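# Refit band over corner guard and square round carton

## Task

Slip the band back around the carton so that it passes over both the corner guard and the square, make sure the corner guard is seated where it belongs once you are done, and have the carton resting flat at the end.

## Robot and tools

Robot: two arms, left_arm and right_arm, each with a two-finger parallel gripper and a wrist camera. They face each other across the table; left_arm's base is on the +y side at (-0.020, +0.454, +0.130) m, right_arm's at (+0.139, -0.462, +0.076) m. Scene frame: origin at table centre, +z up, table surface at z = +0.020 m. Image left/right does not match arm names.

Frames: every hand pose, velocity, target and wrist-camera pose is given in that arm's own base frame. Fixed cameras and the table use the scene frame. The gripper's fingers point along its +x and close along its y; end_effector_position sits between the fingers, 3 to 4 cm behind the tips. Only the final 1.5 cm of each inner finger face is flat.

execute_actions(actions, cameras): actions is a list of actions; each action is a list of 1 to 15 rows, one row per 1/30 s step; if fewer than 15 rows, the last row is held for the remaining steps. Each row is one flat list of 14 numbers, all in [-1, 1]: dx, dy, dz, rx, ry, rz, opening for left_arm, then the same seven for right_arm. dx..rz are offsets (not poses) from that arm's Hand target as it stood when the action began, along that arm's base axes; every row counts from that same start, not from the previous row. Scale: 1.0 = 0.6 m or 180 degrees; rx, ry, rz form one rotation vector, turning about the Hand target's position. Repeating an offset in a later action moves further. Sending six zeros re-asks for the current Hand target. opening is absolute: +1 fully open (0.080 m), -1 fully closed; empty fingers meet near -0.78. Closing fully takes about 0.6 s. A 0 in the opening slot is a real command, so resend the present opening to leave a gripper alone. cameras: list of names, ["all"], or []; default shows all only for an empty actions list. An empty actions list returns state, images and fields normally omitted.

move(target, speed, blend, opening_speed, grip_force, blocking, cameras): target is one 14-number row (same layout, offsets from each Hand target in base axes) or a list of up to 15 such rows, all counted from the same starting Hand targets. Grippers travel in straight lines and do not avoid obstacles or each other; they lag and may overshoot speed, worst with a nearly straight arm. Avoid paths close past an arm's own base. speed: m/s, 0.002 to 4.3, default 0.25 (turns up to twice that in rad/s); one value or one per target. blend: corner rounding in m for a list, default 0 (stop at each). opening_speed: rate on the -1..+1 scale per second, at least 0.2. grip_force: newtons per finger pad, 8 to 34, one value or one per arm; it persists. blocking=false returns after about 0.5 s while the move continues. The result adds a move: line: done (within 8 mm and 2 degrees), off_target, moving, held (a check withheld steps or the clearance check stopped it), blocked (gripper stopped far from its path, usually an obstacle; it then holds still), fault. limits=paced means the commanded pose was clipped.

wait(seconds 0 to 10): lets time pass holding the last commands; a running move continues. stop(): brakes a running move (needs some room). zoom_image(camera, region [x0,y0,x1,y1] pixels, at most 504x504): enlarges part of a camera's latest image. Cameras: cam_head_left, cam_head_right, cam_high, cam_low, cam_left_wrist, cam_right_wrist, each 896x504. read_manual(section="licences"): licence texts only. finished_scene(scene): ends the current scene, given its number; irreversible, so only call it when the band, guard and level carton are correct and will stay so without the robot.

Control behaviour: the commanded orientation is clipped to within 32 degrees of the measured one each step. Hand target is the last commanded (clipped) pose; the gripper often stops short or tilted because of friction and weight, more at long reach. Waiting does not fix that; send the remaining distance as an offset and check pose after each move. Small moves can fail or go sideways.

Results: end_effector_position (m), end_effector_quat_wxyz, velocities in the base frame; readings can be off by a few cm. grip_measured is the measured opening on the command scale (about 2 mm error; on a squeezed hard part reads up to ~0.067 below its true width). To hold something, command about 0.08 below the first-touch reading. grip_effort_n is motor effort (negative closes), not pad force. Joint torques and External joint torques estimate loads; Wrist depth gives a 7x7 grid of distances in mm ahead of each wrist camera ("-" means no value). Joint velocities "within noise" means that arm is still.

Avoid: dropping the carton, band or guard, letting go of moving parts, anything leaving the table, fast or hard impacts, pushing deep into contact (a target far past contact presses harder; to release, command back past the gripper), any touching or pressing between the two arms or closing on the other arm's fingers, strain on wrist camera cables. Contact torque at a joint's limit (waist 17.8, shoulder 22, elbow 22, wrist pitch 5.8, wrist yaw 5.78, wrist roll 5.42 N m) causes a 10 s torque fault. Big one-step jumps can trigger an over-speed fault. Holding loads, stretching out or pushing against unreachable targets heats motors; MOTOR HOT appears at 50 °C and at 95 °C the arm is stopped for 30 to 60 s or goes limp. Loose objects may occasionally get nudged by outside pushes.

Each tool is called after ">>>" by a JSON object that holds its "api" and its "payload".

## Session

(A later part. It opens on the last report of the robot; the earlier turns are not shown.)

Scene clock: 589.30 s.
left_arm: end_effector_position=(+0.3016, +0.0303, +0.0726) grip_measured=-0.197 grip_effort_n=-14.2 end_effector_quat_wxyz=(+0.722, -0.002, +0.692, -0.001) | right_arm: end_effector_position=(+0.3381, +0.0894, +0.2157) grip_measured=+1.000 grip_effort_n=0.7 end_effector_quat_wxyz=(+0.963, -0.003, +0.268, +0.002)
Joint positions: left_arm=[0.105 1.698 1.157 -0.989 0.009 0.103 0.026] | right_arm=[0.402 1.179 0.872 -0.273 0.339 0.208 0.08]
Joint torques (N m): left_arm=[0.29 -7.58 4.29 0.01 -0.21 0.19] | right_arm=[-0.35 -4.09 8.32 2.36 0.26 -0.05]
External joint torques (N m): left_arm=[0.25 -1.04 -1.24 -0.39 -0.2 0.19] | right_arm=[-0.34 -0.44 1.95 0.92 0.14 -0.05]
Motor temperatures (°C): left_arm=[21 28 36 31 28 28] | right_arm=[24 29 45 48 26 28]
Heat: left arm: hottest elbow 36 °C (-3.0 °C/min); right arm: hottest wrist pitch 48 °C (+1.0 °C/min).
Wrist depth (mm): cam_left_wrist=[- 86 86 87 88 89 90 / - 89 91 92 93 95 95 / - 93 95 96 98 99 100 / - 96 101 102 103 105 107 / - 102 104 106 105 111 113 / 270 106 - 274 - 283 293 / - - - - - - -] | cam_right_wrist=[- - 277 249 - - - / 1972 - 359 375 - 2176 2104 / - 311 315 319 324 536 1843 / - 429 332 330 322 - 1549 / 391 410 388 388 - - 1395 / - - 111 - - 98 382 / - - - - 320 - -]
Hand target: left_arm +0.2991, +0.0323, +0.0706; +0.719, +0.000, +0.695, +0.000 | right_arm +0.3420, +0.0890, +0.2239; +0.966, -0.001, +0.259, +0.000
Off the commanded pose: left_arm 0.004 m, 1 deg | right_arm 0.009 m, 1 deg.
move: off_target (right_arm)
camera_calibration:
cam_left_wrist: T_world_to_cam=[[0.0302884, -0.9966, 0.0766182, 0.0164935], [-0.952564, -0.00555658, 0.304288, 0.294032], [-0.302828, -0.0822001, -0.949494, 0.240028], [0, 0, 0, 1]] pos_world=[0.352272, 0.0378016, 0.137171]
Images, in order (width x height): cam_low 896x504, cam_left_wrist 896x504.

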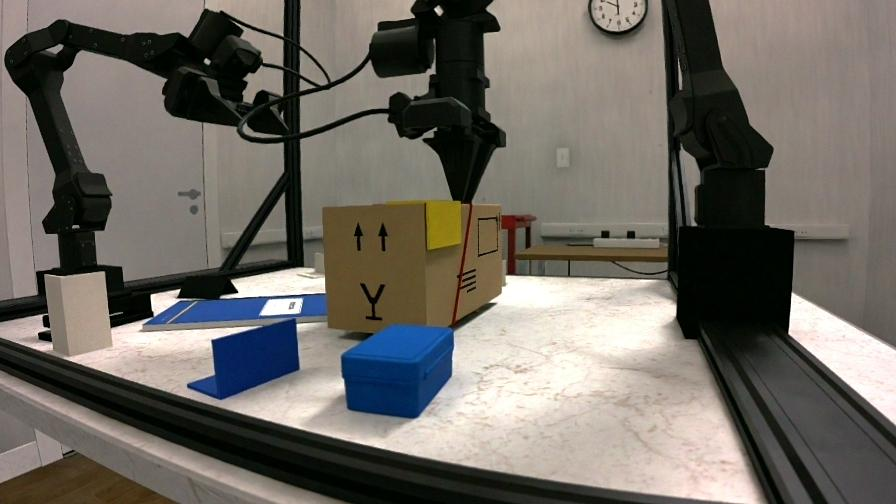

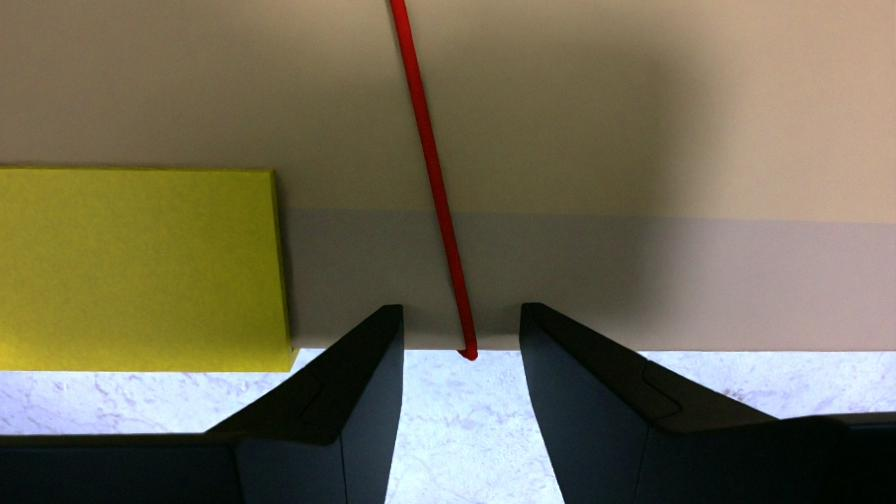

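>>> {"api": "move", "payload": {"target": [0, 0, 0, 0, 0, 0, -1.0, 0, 0, 0, 0, 0, 0, 1.0], "cameras": ["cam_left_wrist", "cam_low", "cam_right_wrist"], "opening_speed": 0.6}}

>>> {"api": "zoom_image", "payload": {"camera": "cam_low", "region": [400, 160, 520, 260]}}

>>> {"api": "zoom_image", "payload": {"camera": "cam_left_wrist", "region": [360, 220, 560, 400]}}

Scene clock: 605.47 s.
left_arm: end_effector_position=(+0.3016, +0.0303, +0.0725) grip_measured=-0.767 grip_effort_n=-62.1 end_effector_quat_wxyz=(+0.722, -0.002, +0.692, -0.001) | right_arm: end_effector_position=(+0.3381, +0.0894, +0.2157) grip_measured=+1.000 grip_effort_n=-0.7 end_effector_quat_wxyz=(+0.963, -0.003, +0.268, +0.002)
Joint positions: left_arm=[0.105 1.698 1.156 -0.989 0.009 0.103 0.001] | right_arm=[0.402 1.179 0.872 -0.273 0.339 0.208 0.08]
Joint torques (N m): left_arm=[0.31 -7.54 4.29 0.02 -0.21 0.19] | right_arm=[-0.39 -4.05 8.34 2.37 0.25 -0.04]
External joint torques (N m): left_arm=[0.31 -1.04 -1.27 -0.4 -0.22 0.19] | right_arm=[-0.43 -0.29 1.81 0.88 0.14 -0.04]
Heat: left arm: hottest elbow 34 °C (-5.0 °C/min); right arm: hottest wrist pitch 48 °C (+1.0 °C/min).
Wrist depth (mm): cam_left_wrist=[- 86 86 88 89 89 91 / - 90 91 93 93 95 95 / - 93 96 97 98 99 101 / - 97 101 103 104 105 107 / - 103 106 98 110 112 114 / 272 273 - 80 280 288 293 / - - - - - - -] | cam_right_wrist=[- 633 275 249 - - - / 1957 - 359 367 - 1988 2139 / - 488 318 320 322 515 1856 / 432 358 334 332 356 466 1618 / 413 - 378 392 396 417 1357 / - - 111 393 - 98 1256 / - - - - - - -]
Hand target: left_arm +0.2990, +0.0323, +0.0705; +0.719, +0.000, +0.695, +0.000 | right_arm +0.3420, +0.0890, +0.2239; +0.966, -0.001, +0.259, +0.000
Off the commanded pose: left_arm 0.004 m, 1 deg | right_arm 0.009 m, 1 deg.
move: off_target (right_arm)
camera_calibration:
cam_left_wrist: T_world_to_cam=[[0.0302884, -0.9966, 0.0766182, 0.0165011], [-0.952564, -0.00555658, 0.304288, 0.294063], [-0.302828, -0.0822001, -0.949494, 0.239933], [0, 0, 0, 1]] pos_world=[0.352272, 0.0378016, 0.137071]
cam_right_wrist: T_world_to_cam=[[0.011057, -0.999631, 0.0248051, 0.087919], [-0.745383, -0.0247754, -0.666176, 0.432542], [0.666544, -0.0111234, -0.745382, 0.0193005], [0, 0, 0, 1]] pos_world=[0.308573, 0.0988177, 0.300354]
Images, in order (width x height): cam_low 896x504, cam_left_wrist 896x504, cam_right_wrist 896x504.

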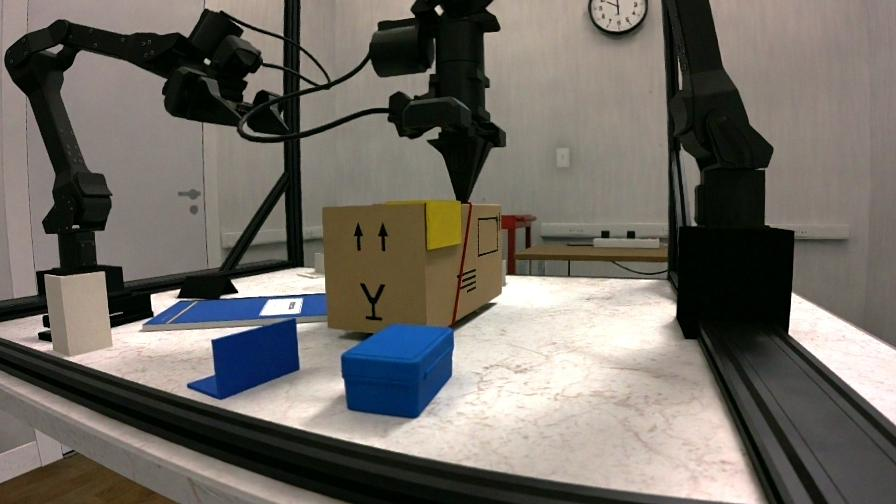

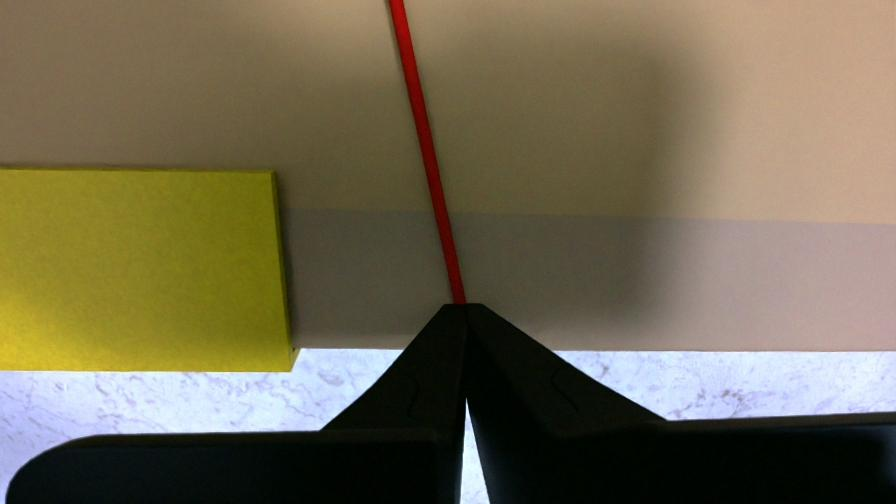

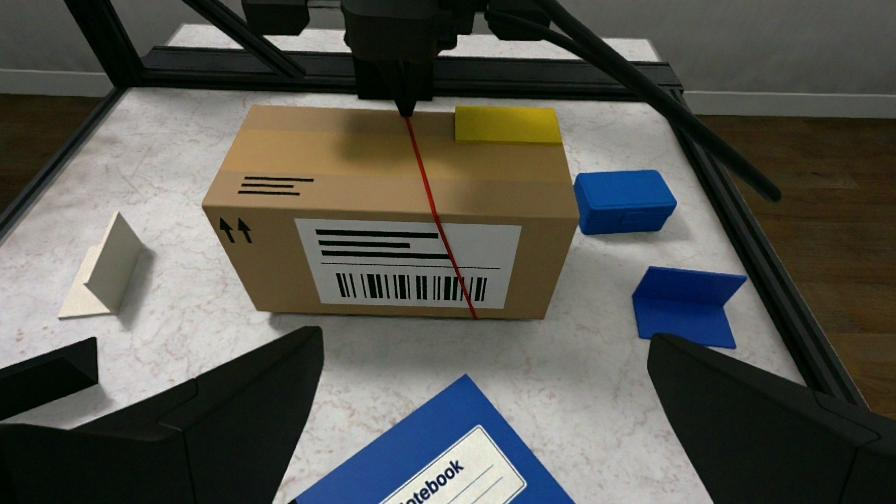

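Scaled by 4.200 from the camera's 896x504 image, which has a finer 1280x720 frame.

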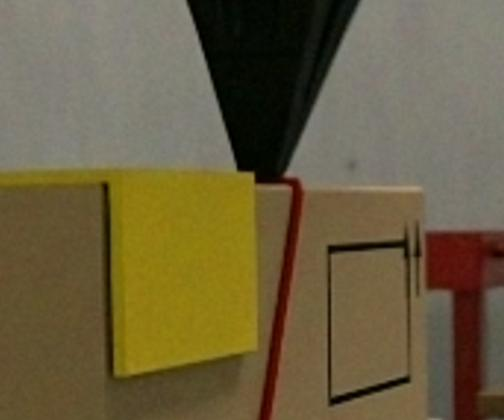

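Scaled by 2.520 from the camera's 896x504 image, which has a finer 1280x720 frame.

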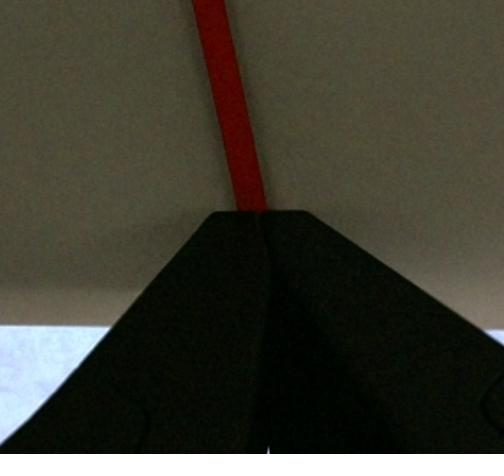

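>>> {"api": "move", "payload": {"target": [0, 0, 0.02, 0, 0, 0, -1.0, 0, 0, 0, 0, 0, 0, 1.0], "cameras": ["cam_left_wrist", "cam_low", "cam_right_wrist"], "speed": 0.05}}

>>> {"api": "zoom_image", "payload": {"camera": "cam_low", "region": [400, 160, 520, 260]}}

>>> {"api": "zoom_image", "payload": {"camera": "cam_left_wrist", "region": [360, 220, 560, 400]}}

Scene clock: 616.83 s.
left_arm: end_effector_position=(+0.2959, +0.0299, +0.0758) grip_measured=-0.767 grip_effort_n=-62.1 end_effector_quat_wxyz=(+0.711, -0.003, +0.703, -0.002) | right_arm: end_effector_position=(+0.3381, +0.0894, +0.2157) grip_measured=+1.000 grip_effort_n=0.2 end_effector_quat_wxyz=(+0.963, -0.003, +0.268, +0.002)
Joint positions: left_arm=[0.105 1.697 1.169 -1.033 0.009 0.104 0.001] | right_arm=[0.402 1.179 0.872 -0.273 0.339 0.208 0.08]
Joint torques (N m): left_arm=[0.31 -9.08 6.56 -0.26 -0.22 0.19] | right_arm=[-0.37 -4.05 8.35 2.36 0.25 -0.05]
External joint torques (N m): left_arm=[0.34 -2.62 1.08 -0.61 -0.23 0.19] | right_arm=[-0.37 -0.36 1.96 0.91 0.14 -0.05]
Heat: left arm: hottest elbow 34 °C (-5.0 °C/min); right arm: hottest wrist pitch 48 °C (+1.0 °C/min).
Wrist depth (mm): cam_left_wrist=[- 88 87 88 91 90 92 / - 91 92 94 95 97 97 / 93 94 97 99 101 102 103 / 98 99 104 106 106 108 110 / 262 106 108 98 273 281 285 / 278 281 - 80 - 299 302 / - - - - - - -] | cam_right_wrist=[1972 - 281 247 - - - / 2003 587 360 362 614 2104 2036 / 523 317 315 321 334 483 1803 / 439 439 334 330 337 480 1588 / 386 390 376 386 - - 1329 / - - 91 - - 98 381 / - - - - - - -]
Hand target: left_arm +0.2991, +0.0324, +0.0825; +0.719, +0.001, +0.695, +0.000 | right_arm +0.3420, +0.0890, +0.2239; +0.966, -0.001, +0.259, +0.000
Off the commanded pose: left_arm 0.008 m, 1 deg | right_arm 0.009 m, 1 deg.
move: off_target (right_arm)
camera_calibration:
cam_left_wrist: T_world_to_cam=[[0.0325275, -0.996395, 0.0783491, 0.0152619], [-0.943258, -0.00468448, 0.332029, 0.28277], [-0.330465, -0.0847034, -0.94001, 0.24885], [0, 0, 0, 1]] pos_world=[0.348465, 0.0376099, 0.138838]
cam_right_wrist: T_world_to_cam=[[0.011057, -0.999631, 0.0248051, 0.087919], [-0.745383, -0.0247754, -0.666176, 0.432542], [0.666544, -0.0111234, -0.745382, 0.0193005], [0, 0, 0, 1]] pos_world=[0.308573, 0.0988177, 0.300354]
Images, in order (width x height): cam_low 896x504, cam_left_wrist 896x504, cam_right_wrist 896x504.

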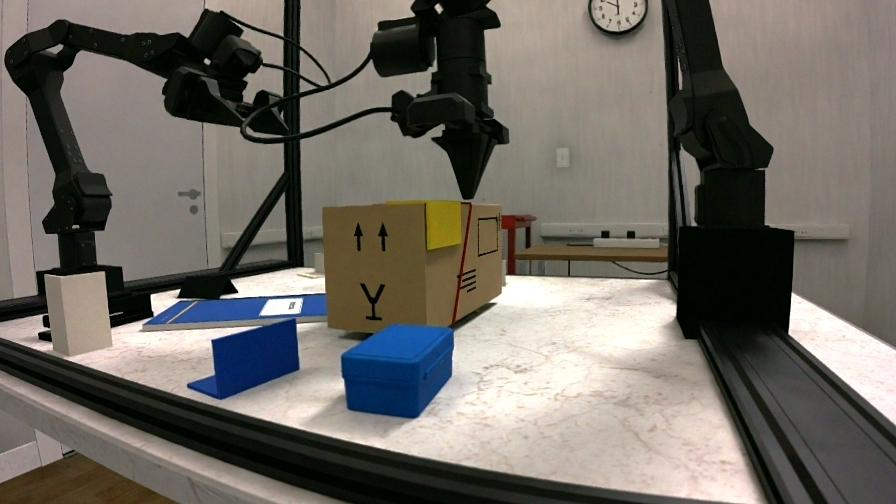

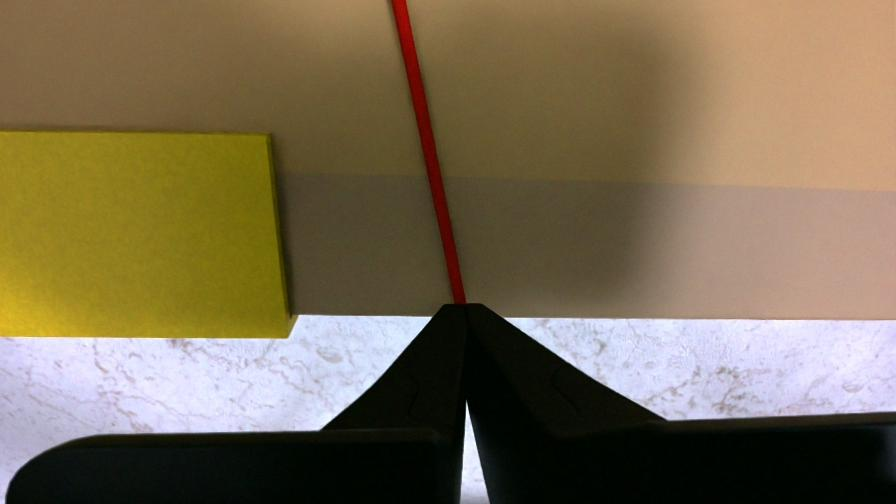

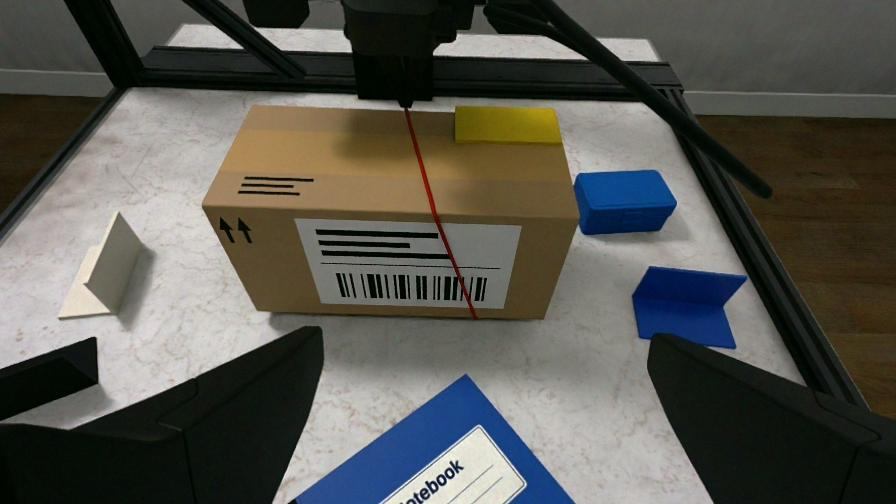

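Scaled by 4.200 from the camera's 896x504 image, which has a finer 1280x720 frame.

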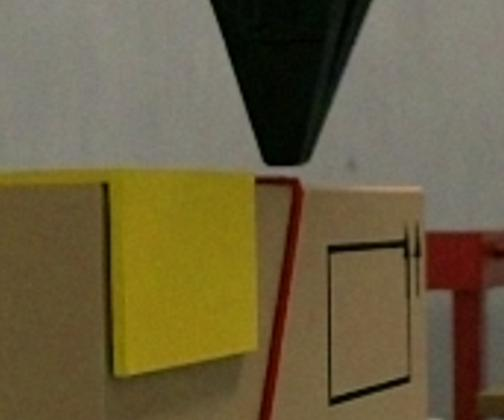

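Scaled by 2.520 from the camera's 896x504 image, which has a finer 1280x720 frame.

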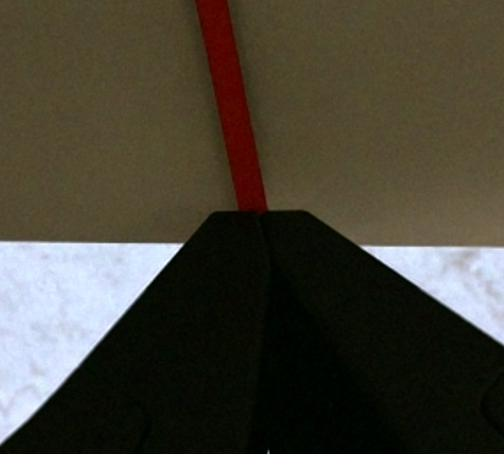

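>>> {"api": "move", "payload": {"target": [0, 0.0, -0.025, 0, 0, 0, -0.35, 0, 0, 0, 0, 0, 0, 1.0], "cameras": ["cam_left_wrist", "cam_low"], "speed": 0.04}}

>>> {"api": "zoom_image", "payload": {"camera": "cam_low", "region": [440, 180, 500, 230]}}

Scene clock: 627.70 s.
left_arm: end_effector_position=(+0.3017, +0.0305, +0.0710) grip_measured=-0.353 grip_effort_n=15.1 end_effector_quat_wxyz=(+0.723, -0.002, +0.691, -0.001) | right_arm: end_effector_position=(+0.3381, +0.0894, +0.2157) grip_measured=+1.000 grip_effort_n=0.7 end_effector_quat_wxyz=(+0.963, -0.003, +0.268, +0.002)
Joint positions: left_arm=[0.105 1.697 1.148 -0.978 0.009 0.104 0.019] | right_arm=[0.402 1.179 0.872 -0.273 0.339 0.208 0.08]
Joint torques (N m): left_arm=[0.29 -6.96 4.26 0.05 -0.21 0.2] | right_arm=[-0.37 -4.06 8.39 2.38 0.26 -0.04]
External joint torques (N m): left_arm=[0.32 -0.48 -1.27 -0.37 -0.22 0.2] | right_arm=[-0.37 -0.33 1.94 0.91 0.14 -0.04]
Heat: left arm: hottest elbow 35 °C (-4.0 °C/min); right arm: hottest wrist pitch 48 °C (+1.0 °C/min).
Wrist depth (mm): cam_left_wrist=[- 85 85 86 87 88 89 / - 88 89 91 92 93 93 / - 91 94 94 96 98 98 / - 95 99 100 102 103 105 / - 101 103 105 105 109 111 / 268 266 - 272 73 285 - / - - - 298 - - -] | cam_right_wrist=[- - 279 241 - - - / 1856 597 364 361 - 1972 2121 / 510 502 318 321 319 541 1870 / - 343 331 332 326 445 1578 / - - 389 391 405 - 1357 / - - 358 372 - 98 374 / - - 332 - 328 - -]
Hand target: left_arm +0.2991, +0.0324, +0.0675; +0.719, +0.001, +0.695, +0.000 | right_arm +0.3420, +0.0890, +0.2239; +0.966, -0.001, +0.259, +0.000
Off the commanded pose: left_arm 0.005 m, 1 deg | right_arm 0.009 m, 1 deg.
move: off_target (right_arm)
camera_calibration:
cam_left_wrist: T_world_to_cam=[[0.0300109, -0.996664, 0.0758912, 0.0169027], [-0.953804, -0.00584829, 0.300374, 0.295234], [-0.298928, -0.0813998, -0.950798, 0.23742], [0, 0, 0, 1]] pos_world=[0.352059, 0.0378989, 0.135775]
Images, in order (width x height): cam_low 896x504, cam_left_wrist 896x504.

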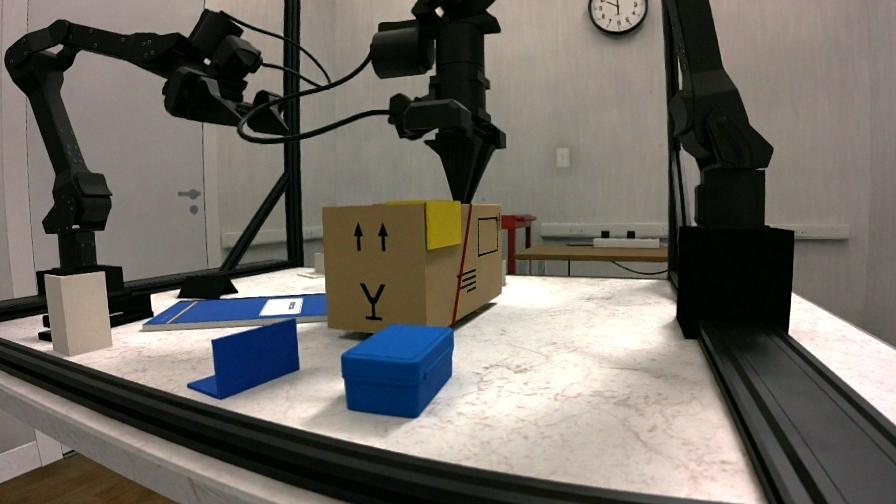

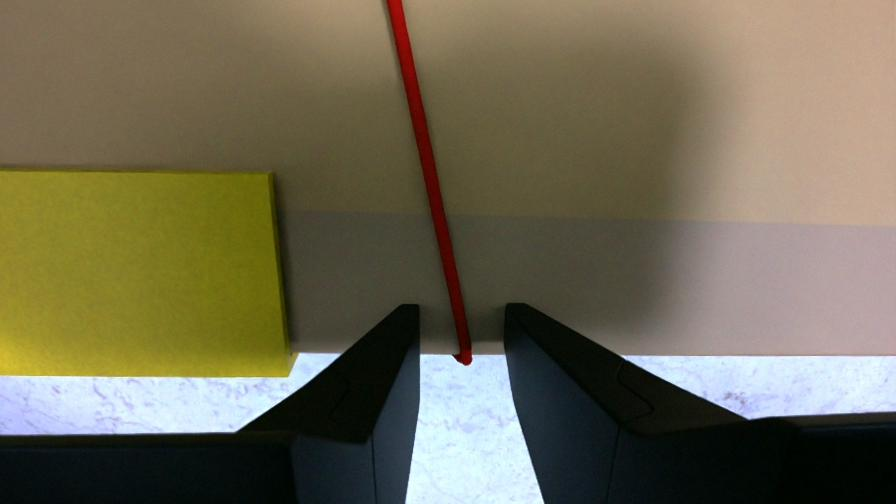

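Scaled by 8.400 from the camera's 896x504 image, which has a finer 1280x720 frame.

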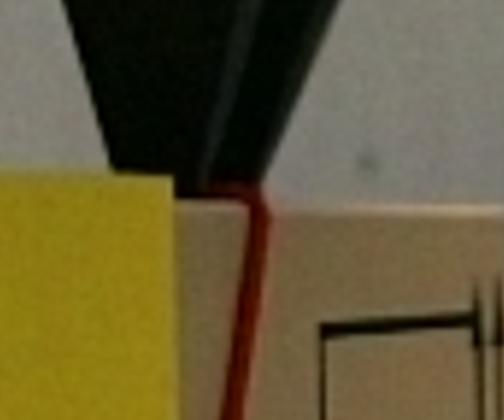

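>>> {"api": "move", "payload": {"target": [[0, 0.0, -0.0025, 0, 0, 0, -0.35, 0, 0, 0, 0, 0, 0, 1.0], [0, 0.0, -0.0025, 0, 0, 0, -1.0, 0, 0, 0, 0, 0, 0, 1.0]], "cameras": ["cam_left_wrist", "cam_low"], "speed": 0.04, "opening_speed": 0.6}}

>>> {"api": "zoom_image", "payload": {"camera": "cam_low", "region": [440, 180, 500, 230]}}

>>> {"api": "zoom_image", "payload": {"camera": "cam_left_wrist", "region": [360, 220, 560, 400]}}

Scene clock: 639.90 s.
left_arm: end_effector_position=(+0.3024, +0.0306, +0.0705) grip_measured=-0.766 grip_effort_n=-63.5 end_effector_quat_wxyz=(+0.724, -0.002, +0.689, -0.001) | right_arm: end_effector_position=(+0.3381, +0.0894, +0.2157) grip_measured=+1.000 grip_effort_n=0.7 end_effector_quat_wxyz=(+0.963, -0.003, +0.268, +0.002)
Joint positions: left_arm=[0.105 1.697 1.146 -0.972 0.009 0.104 0.001] | right_arm=[0.402 1.179 0.872 -0.273 0.339 0.208 0.08]
Joint torques (N m): left_arm=[0.31 -6.72 4.06 0.05 -0.21 0.19] | right_arm=[-0.37 -4.06 8.36 2.36 0.26 -0.05]
External joint torques (N m): left_arm=[0.32 -0.31 -1.43 -0.38 -0.22 0.19] | right_arm=[-0.38 -0.39 2 0.92 0.15 -0.05]
Heat: left arm: hottest elbow 35 °C (-2.0 °C/min); right arm: hottest wrist pitch 48 °C (+1.0 °C/min).
Wrist depth (mm): cam_left_wrist=[- 85 85 86 87 88 89 / - 88 90 91 91 94 94 / - 92 95 94 97 98 99 / - 95 100 101 102 103 105 / - 101 104 100 107 109 111 / 270 269 - 81 276 284 290 / - - - - - - -] | cam_right_wrist=[- - 274 242 - - - / 2036 594 362 359 617 1884 2234 / - 321 319 320 328 519 1741 / - 360 330 330 344 463 1588 / 402 - 389 382 - 413 1365 / - - 363 365 - 98 392 / - - - 336 338 - -]
Hand target: left_arm +0.2991, +0.0324, +0.0660; +0.719, +0.000, +0.695, +0.000 | right_arm +0.3420, +0.0890, +0.2239; +0.966, -0.001, +0.259, +0.000
Off the commanded pose: left_arm 0.006 m, 1 deg | right_arm 0.009 m, 1 deg.
move: off_target (right_arm)
camera_calibration:
cam_left_wrist: T_world_to_cam=[[0.0296695, -0.996696, 0.0756053, 0.0171692], [-0.955059, -0.00594963, 0.296357, 0.296778], [-0.294928, -0.0810003, -0.95208, 0.236041], [0, 0, 0, 1]] pos_world=[0.352546, 0.0379975, 0.135479]
Images, in order (width x height): cam_low 896x504, cam_left_wrist 896x504.

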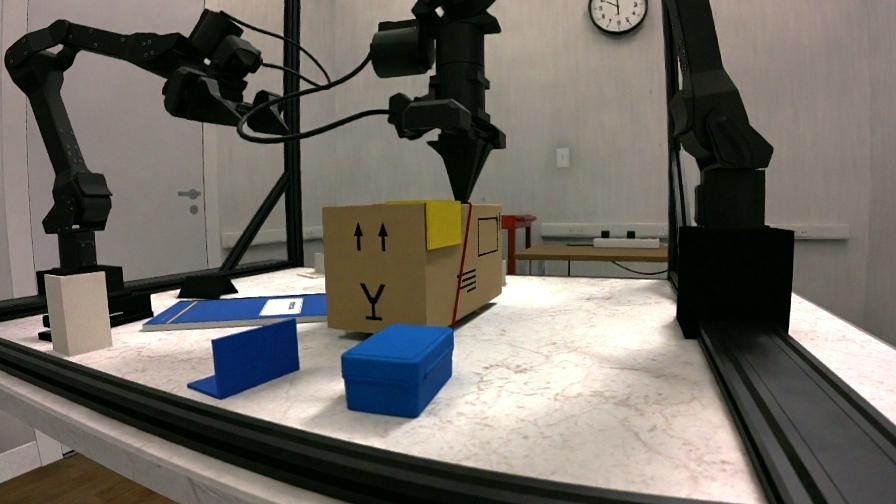

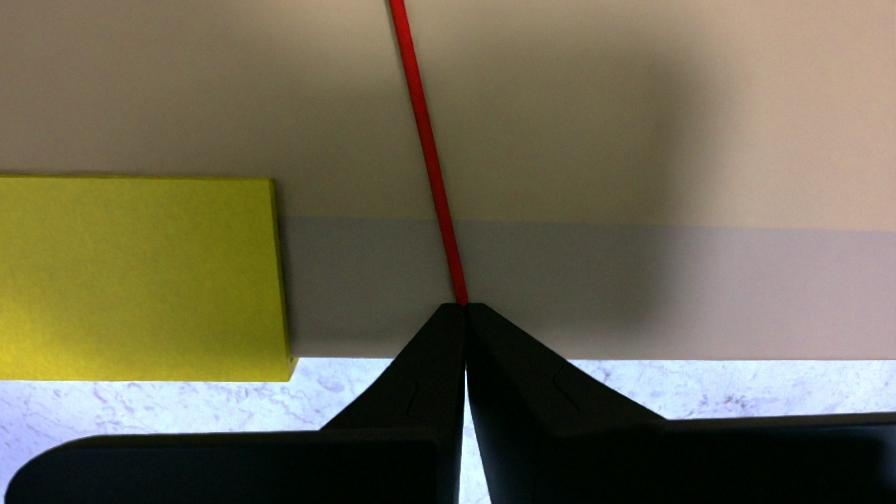

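Scaled by 8.400 from the camera's 896x504 image, which has a finer 1280x720 frame.

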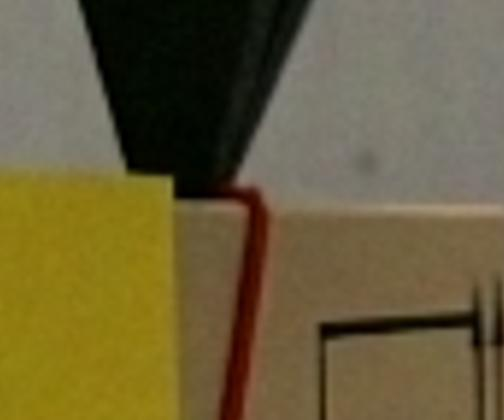

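Scaled by 2.520 from the camera's 896x504 image, which has a finer 1280x720 frame.

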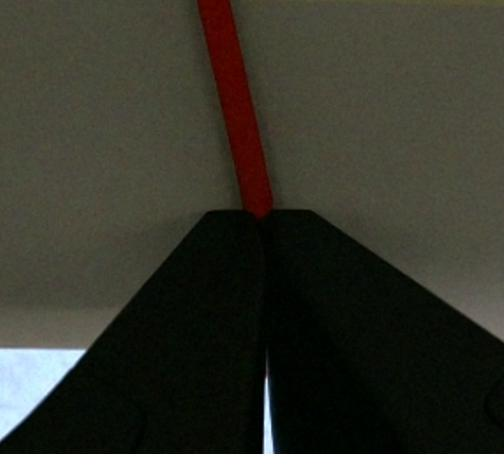

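>>> {"api": "move", "payload": {"target": [-0.006, 0, 0.022, 0, 0, 0, -1.0, 0, 0, 0, 0, 0, 0, 1.0], "cameras": ["cam_left_wrist", "cam_low", "cam_right_wrist"], "speed": 0.05}}

>>> {"api": "zoom_image", "payload": {"camera": "cam_low", "region": [440, 180, 500, 230]}}

>>> {"api": "zoom_image", "payload": {"camera": "cam_left_wrist", "region": [360, 220, 560, 400]}}

Scene clock: 650.37 s.
left_arm: end_effector_position=(+0.2951, +0.0319, +0.0727) grip_measured=-0.766 grip_effort_n=-63.5 end_effector_quat_wxyz=(+0.714, -0.003, +0.700, +0.001) | right_arm: end_effector_position=(+0.3381, +0.0894, +0.2157) grip_measured=+1.000 grip_effort_n=0.7 end_effector_quat_wxyz=(+0.963, -0.003, +0.268, +0.002)
Joint positions: left_arm=[0.11 1.69 1.149 -1.009 0.005 0.105 0.001] | right_arm=[0.402 1.179 0.872 -0.273 0.339 0.208 0.08]
Joint torques (N m): left_arm=[-0.01 -9.42 6.12 -0.8 -0.06 0.19] | right_arm=[-0.37 -4.03 8.36 2.37 0.25 -0.05]
External joint torques (N m): left_arm=[-0.04 -3.03 0.58 -1.2 -0.05 0.19] | right_arm=[-0.37 -0.32 1.94 0.91 0.14 -0.05]
Heat: left arm: hottest elbow 34 °C (-1.0 °C/min); right arm: hottest wrist pitch 48 °C (+0.0 °C/min).
Wrist depth (mm): cam_left_wrist=[- 86 85 87 87 88 89 / - 89 90 91 92 94 94 / - 92 96 95 96 98 99 / - 97 100 102 103 104 106 / 104 103 106 98 110 111 111 / 276 281 - 71 281 290 - / - - - - - - -] | cam_right_wrist=[- - 276 245 - - - / 2019 605 360 362 598 2214 2069 / - 502 317 320 343 527 1778 / 420 425 331 329 343 474 1578 / 399 402 401 375 - 415 1315 / - - 99 - - 98 376 / - - 309 - - - -]
Hand target: left_arm +0.2955, +0.0324, +0.0792; +0.719, +0.001, +0.695, +0.000 | right_arm +0.3420, +0.0890, +0.2239; +0.966, -0.001, +0.259, +0.000
Off the commanded pose: left_arm 0.007 m, 1 deg | right_arm 0.009 m, 1 deg.
move: off_target (right_arm)
camera_calibration:
cam_left_wrist: T_world_to_cam=[[0.0353462, -0.996701, 0.0730557, 0.0170541], [-0.946164, -0.00983943, 0.323538, 0.284696], [-0.321752, -0.0805585, -0.943391, 0.243271], [0, 0, 0, 1]] pos_world=[0.34704, 0.0393967, 0.136144]
cam_right_wrist: T_world_to_cam=[[0.011057, -0.999631, 0.0248051, 0.087919], [-0.745383, -0.0247754, -0.666176, 0.432542], [0.666544, -0.0111234, -0.745382, 0.0193005], [0, 0, 0, 1]] pos_world=[0.308573, 0.0988177, 0.300354]
Images, in order (width x height): cam_low 896x504, cam_left_wrist 896x504, cam_right_wrist 896x504.

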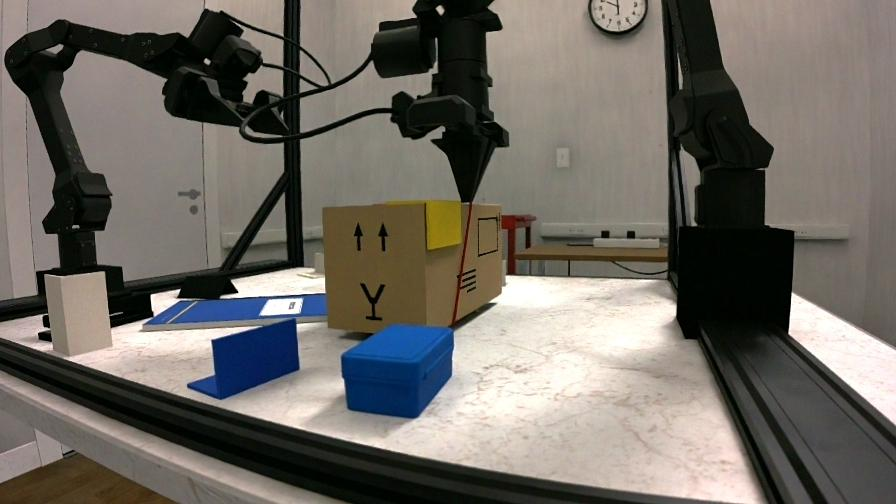

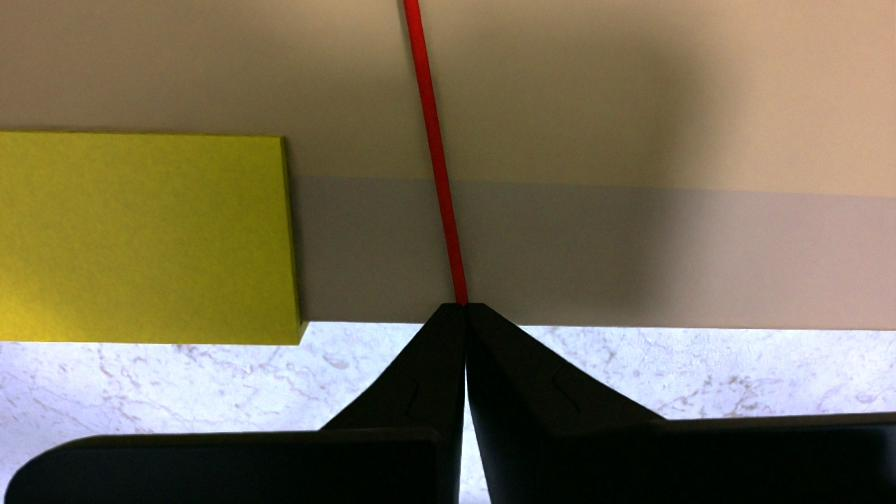

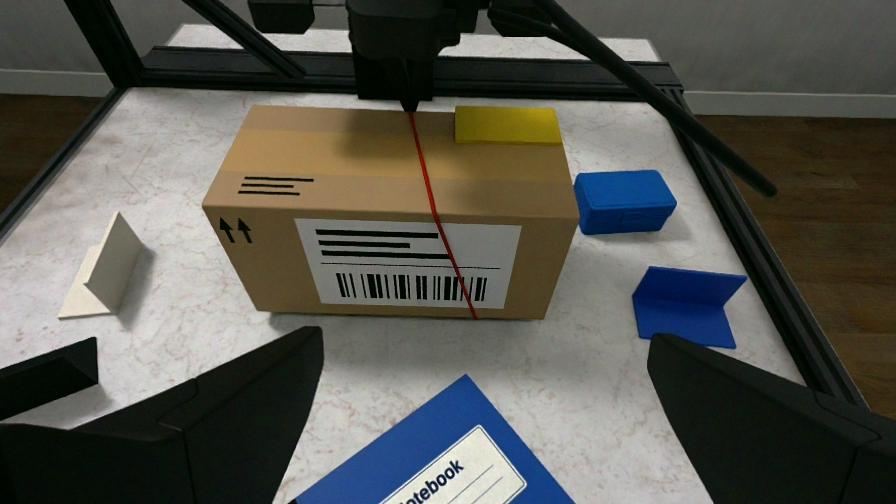

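Scaled by 8.400 from the camera's 896x504 image, which has a finer 1280x720 frame.

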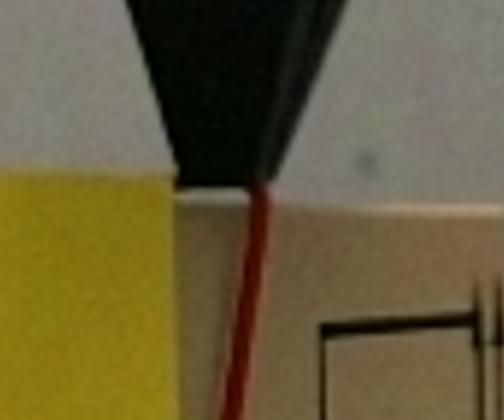

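Scaled by 2.520 from the camera's 896x504 image, which has a finer 1280x720 frame.

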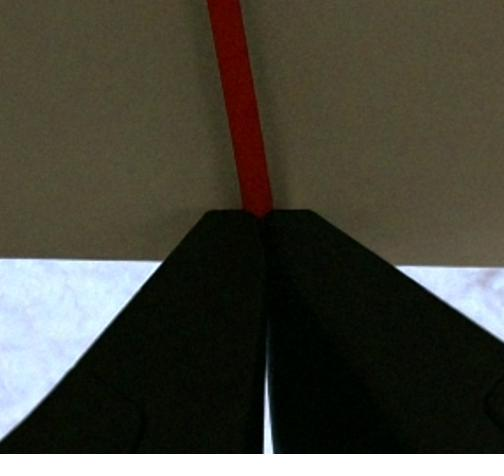

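>>> {"api": "move", "payload": {"target": [-0.01, 0, 0.02, 0, 0, 0, -1.0, 0, 0, 0, 0, 0, 0, 1.0], "cameras": ["cam_left_wrist", "cam_low", "cam_right_wrist"], "speed": 0.05}}

>>> {"api": "zoom_image", "payload": {"camera": "cam_low", "region": [430, 170, 510, 250]}}

>>> {"api": "zoom_image", "payload": {"camera": "cam_right_wrist", "region": [360, 60, 600, 330]}}

Scene clock: 662.43 s.
left_arm: end_effector_position=(+0.2895, +0.0320, +0.0842) grip_measured=-0.766 grip_effort_n=-63.5 end_effector_quat_wxyz=(+0.714, -0.002, +0.700, +0.001) | right_arm: end_effector_position=(+0.3381, +0.0894, +0.2157) grip_measured=+1.000 grip_effort_n=0.2 end_effector_quat_wxyz=(+0.963, -0.003, +0.268, +0.002)
Joint positions: left_arm=[0.112 1.658 1.16 -1.053 0.004 0.107 0.001] | right_arm=[0.402 1.179 0.872 -0.273 0.339 0.208 0.08]
Joint torques (N m): left_arm=[0.01 -9.39 6.27 -0.92 -0.04 0.19] | right_arm=[-0.39 -4.03 8.32 2.37 0.25 -0.04]
External joint torques (N m): left_arm=[0.04 -3.25 0.75 -1.31 -0.04 0.19] | right_arm=[-0.39 -0.41 2.02 0.95 0.14 -0.04]
Motor temperatures (°C): left_arm=[21 34 35 31 27 28] | right_arm=[24 29 46 48 25 27]
Heat: left arm: hottest elbow 35 °C (+1.0 °C/min); right arm: hottest wrist pitch 48 °C (+0.0 °C/min).
Wrist depth (mm): cam_left_wrist=[- 96 96 97 98 99 100 / 98 99 100 103 104 104 105 / 102 103 106 108 109 110 111 / 108 109 112 114 115 117 118 / 271 273 273 89 281 284 288 / 291 289 - 70 295 - 311 / - - - - - - -] | cam_right_wrist=[- 639 572 337 - - 1803 / 1843 604 363 372 608 - 2104 / 526 332 317 321 344 - 1843 / - 441 327 331 331 - 1558 / - 401 377 391 412 414 1357 / 337 - 91 347 - 98 1169 / - - - - 316 - -]
Hand target: left_arm +0.2894, +0.0324, +0.0912; +0.719, +0.000, +0.695, +0.000 | right_arm +0.3420, +0.0890, +0.2239; +0.966, -0.001, +0.259, +0.000
Off the commanded pose: left_arm 0.007 m, 1 deg | right_arm 0.009 m, 1 deg.
move: off_target (right_arm)
camera_calibration:
cam_left_wrist: T_world_to_cam=[[0.0354645, -0.996724, 0.0726911, 0.0164252], [-0.946027, -0.0100362, 0.323933, 0.275581], [-0.322143, -0.0802558, -0.943283, 0.252424], [0, 0, 0, 1]] pos_world=[0.341441, 0.0393957, 0.147643]
cam_right_wrist: T_world_to_cam=[[0.011057, -0.999631, 0.0248051, 0.087919], [-0.745383, -0.0247754, -0.666176, 0.432542], [0.666544, -0.0111234, -0.745382, 0.0193005], [0, 0, 0, 1]] pos_world=[0.308573, 0.0988177, 0.300354]
Images, in order (width x height): cam_low 896x504, cam_left_wrist 896x504, cam_right_wrist 896x504.

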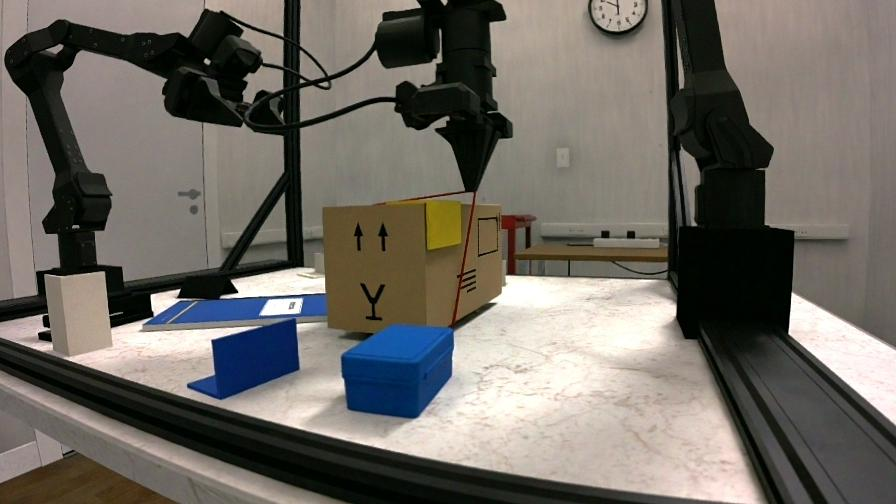

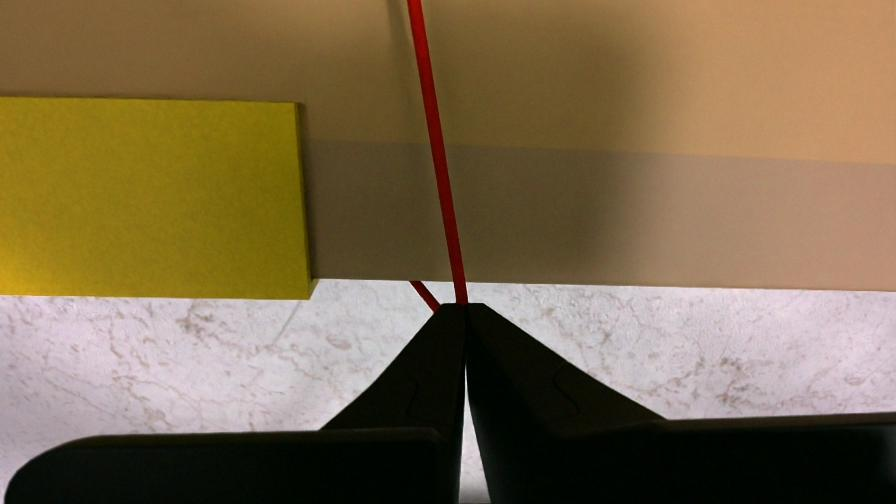

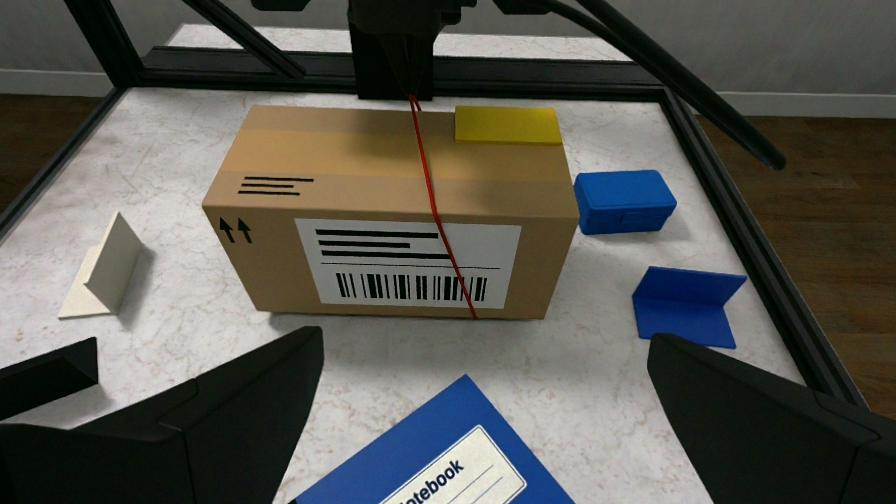

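Scaled by 6.300 from the camera's 896x504 image, which has a finer 1280x720 frame.

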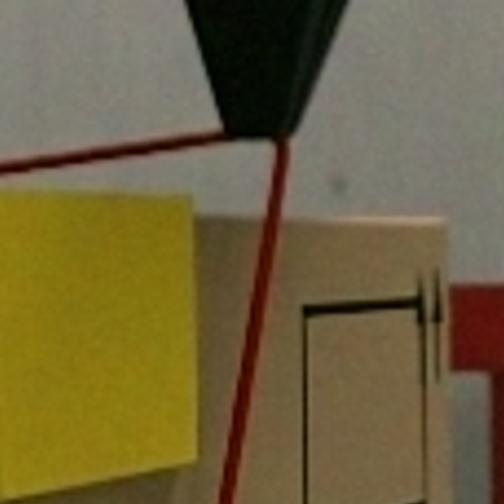

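Scaled by 1.867 from the camera's 896x504 image, which has a finer 1280x720 frame.

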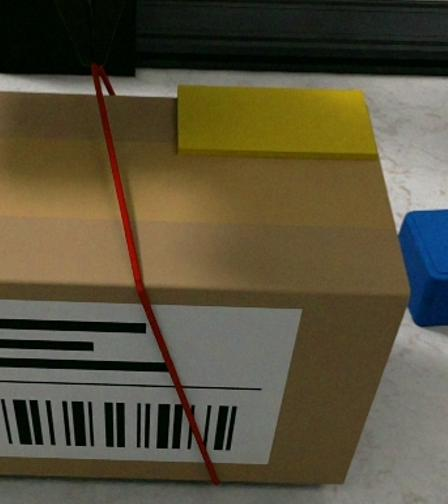

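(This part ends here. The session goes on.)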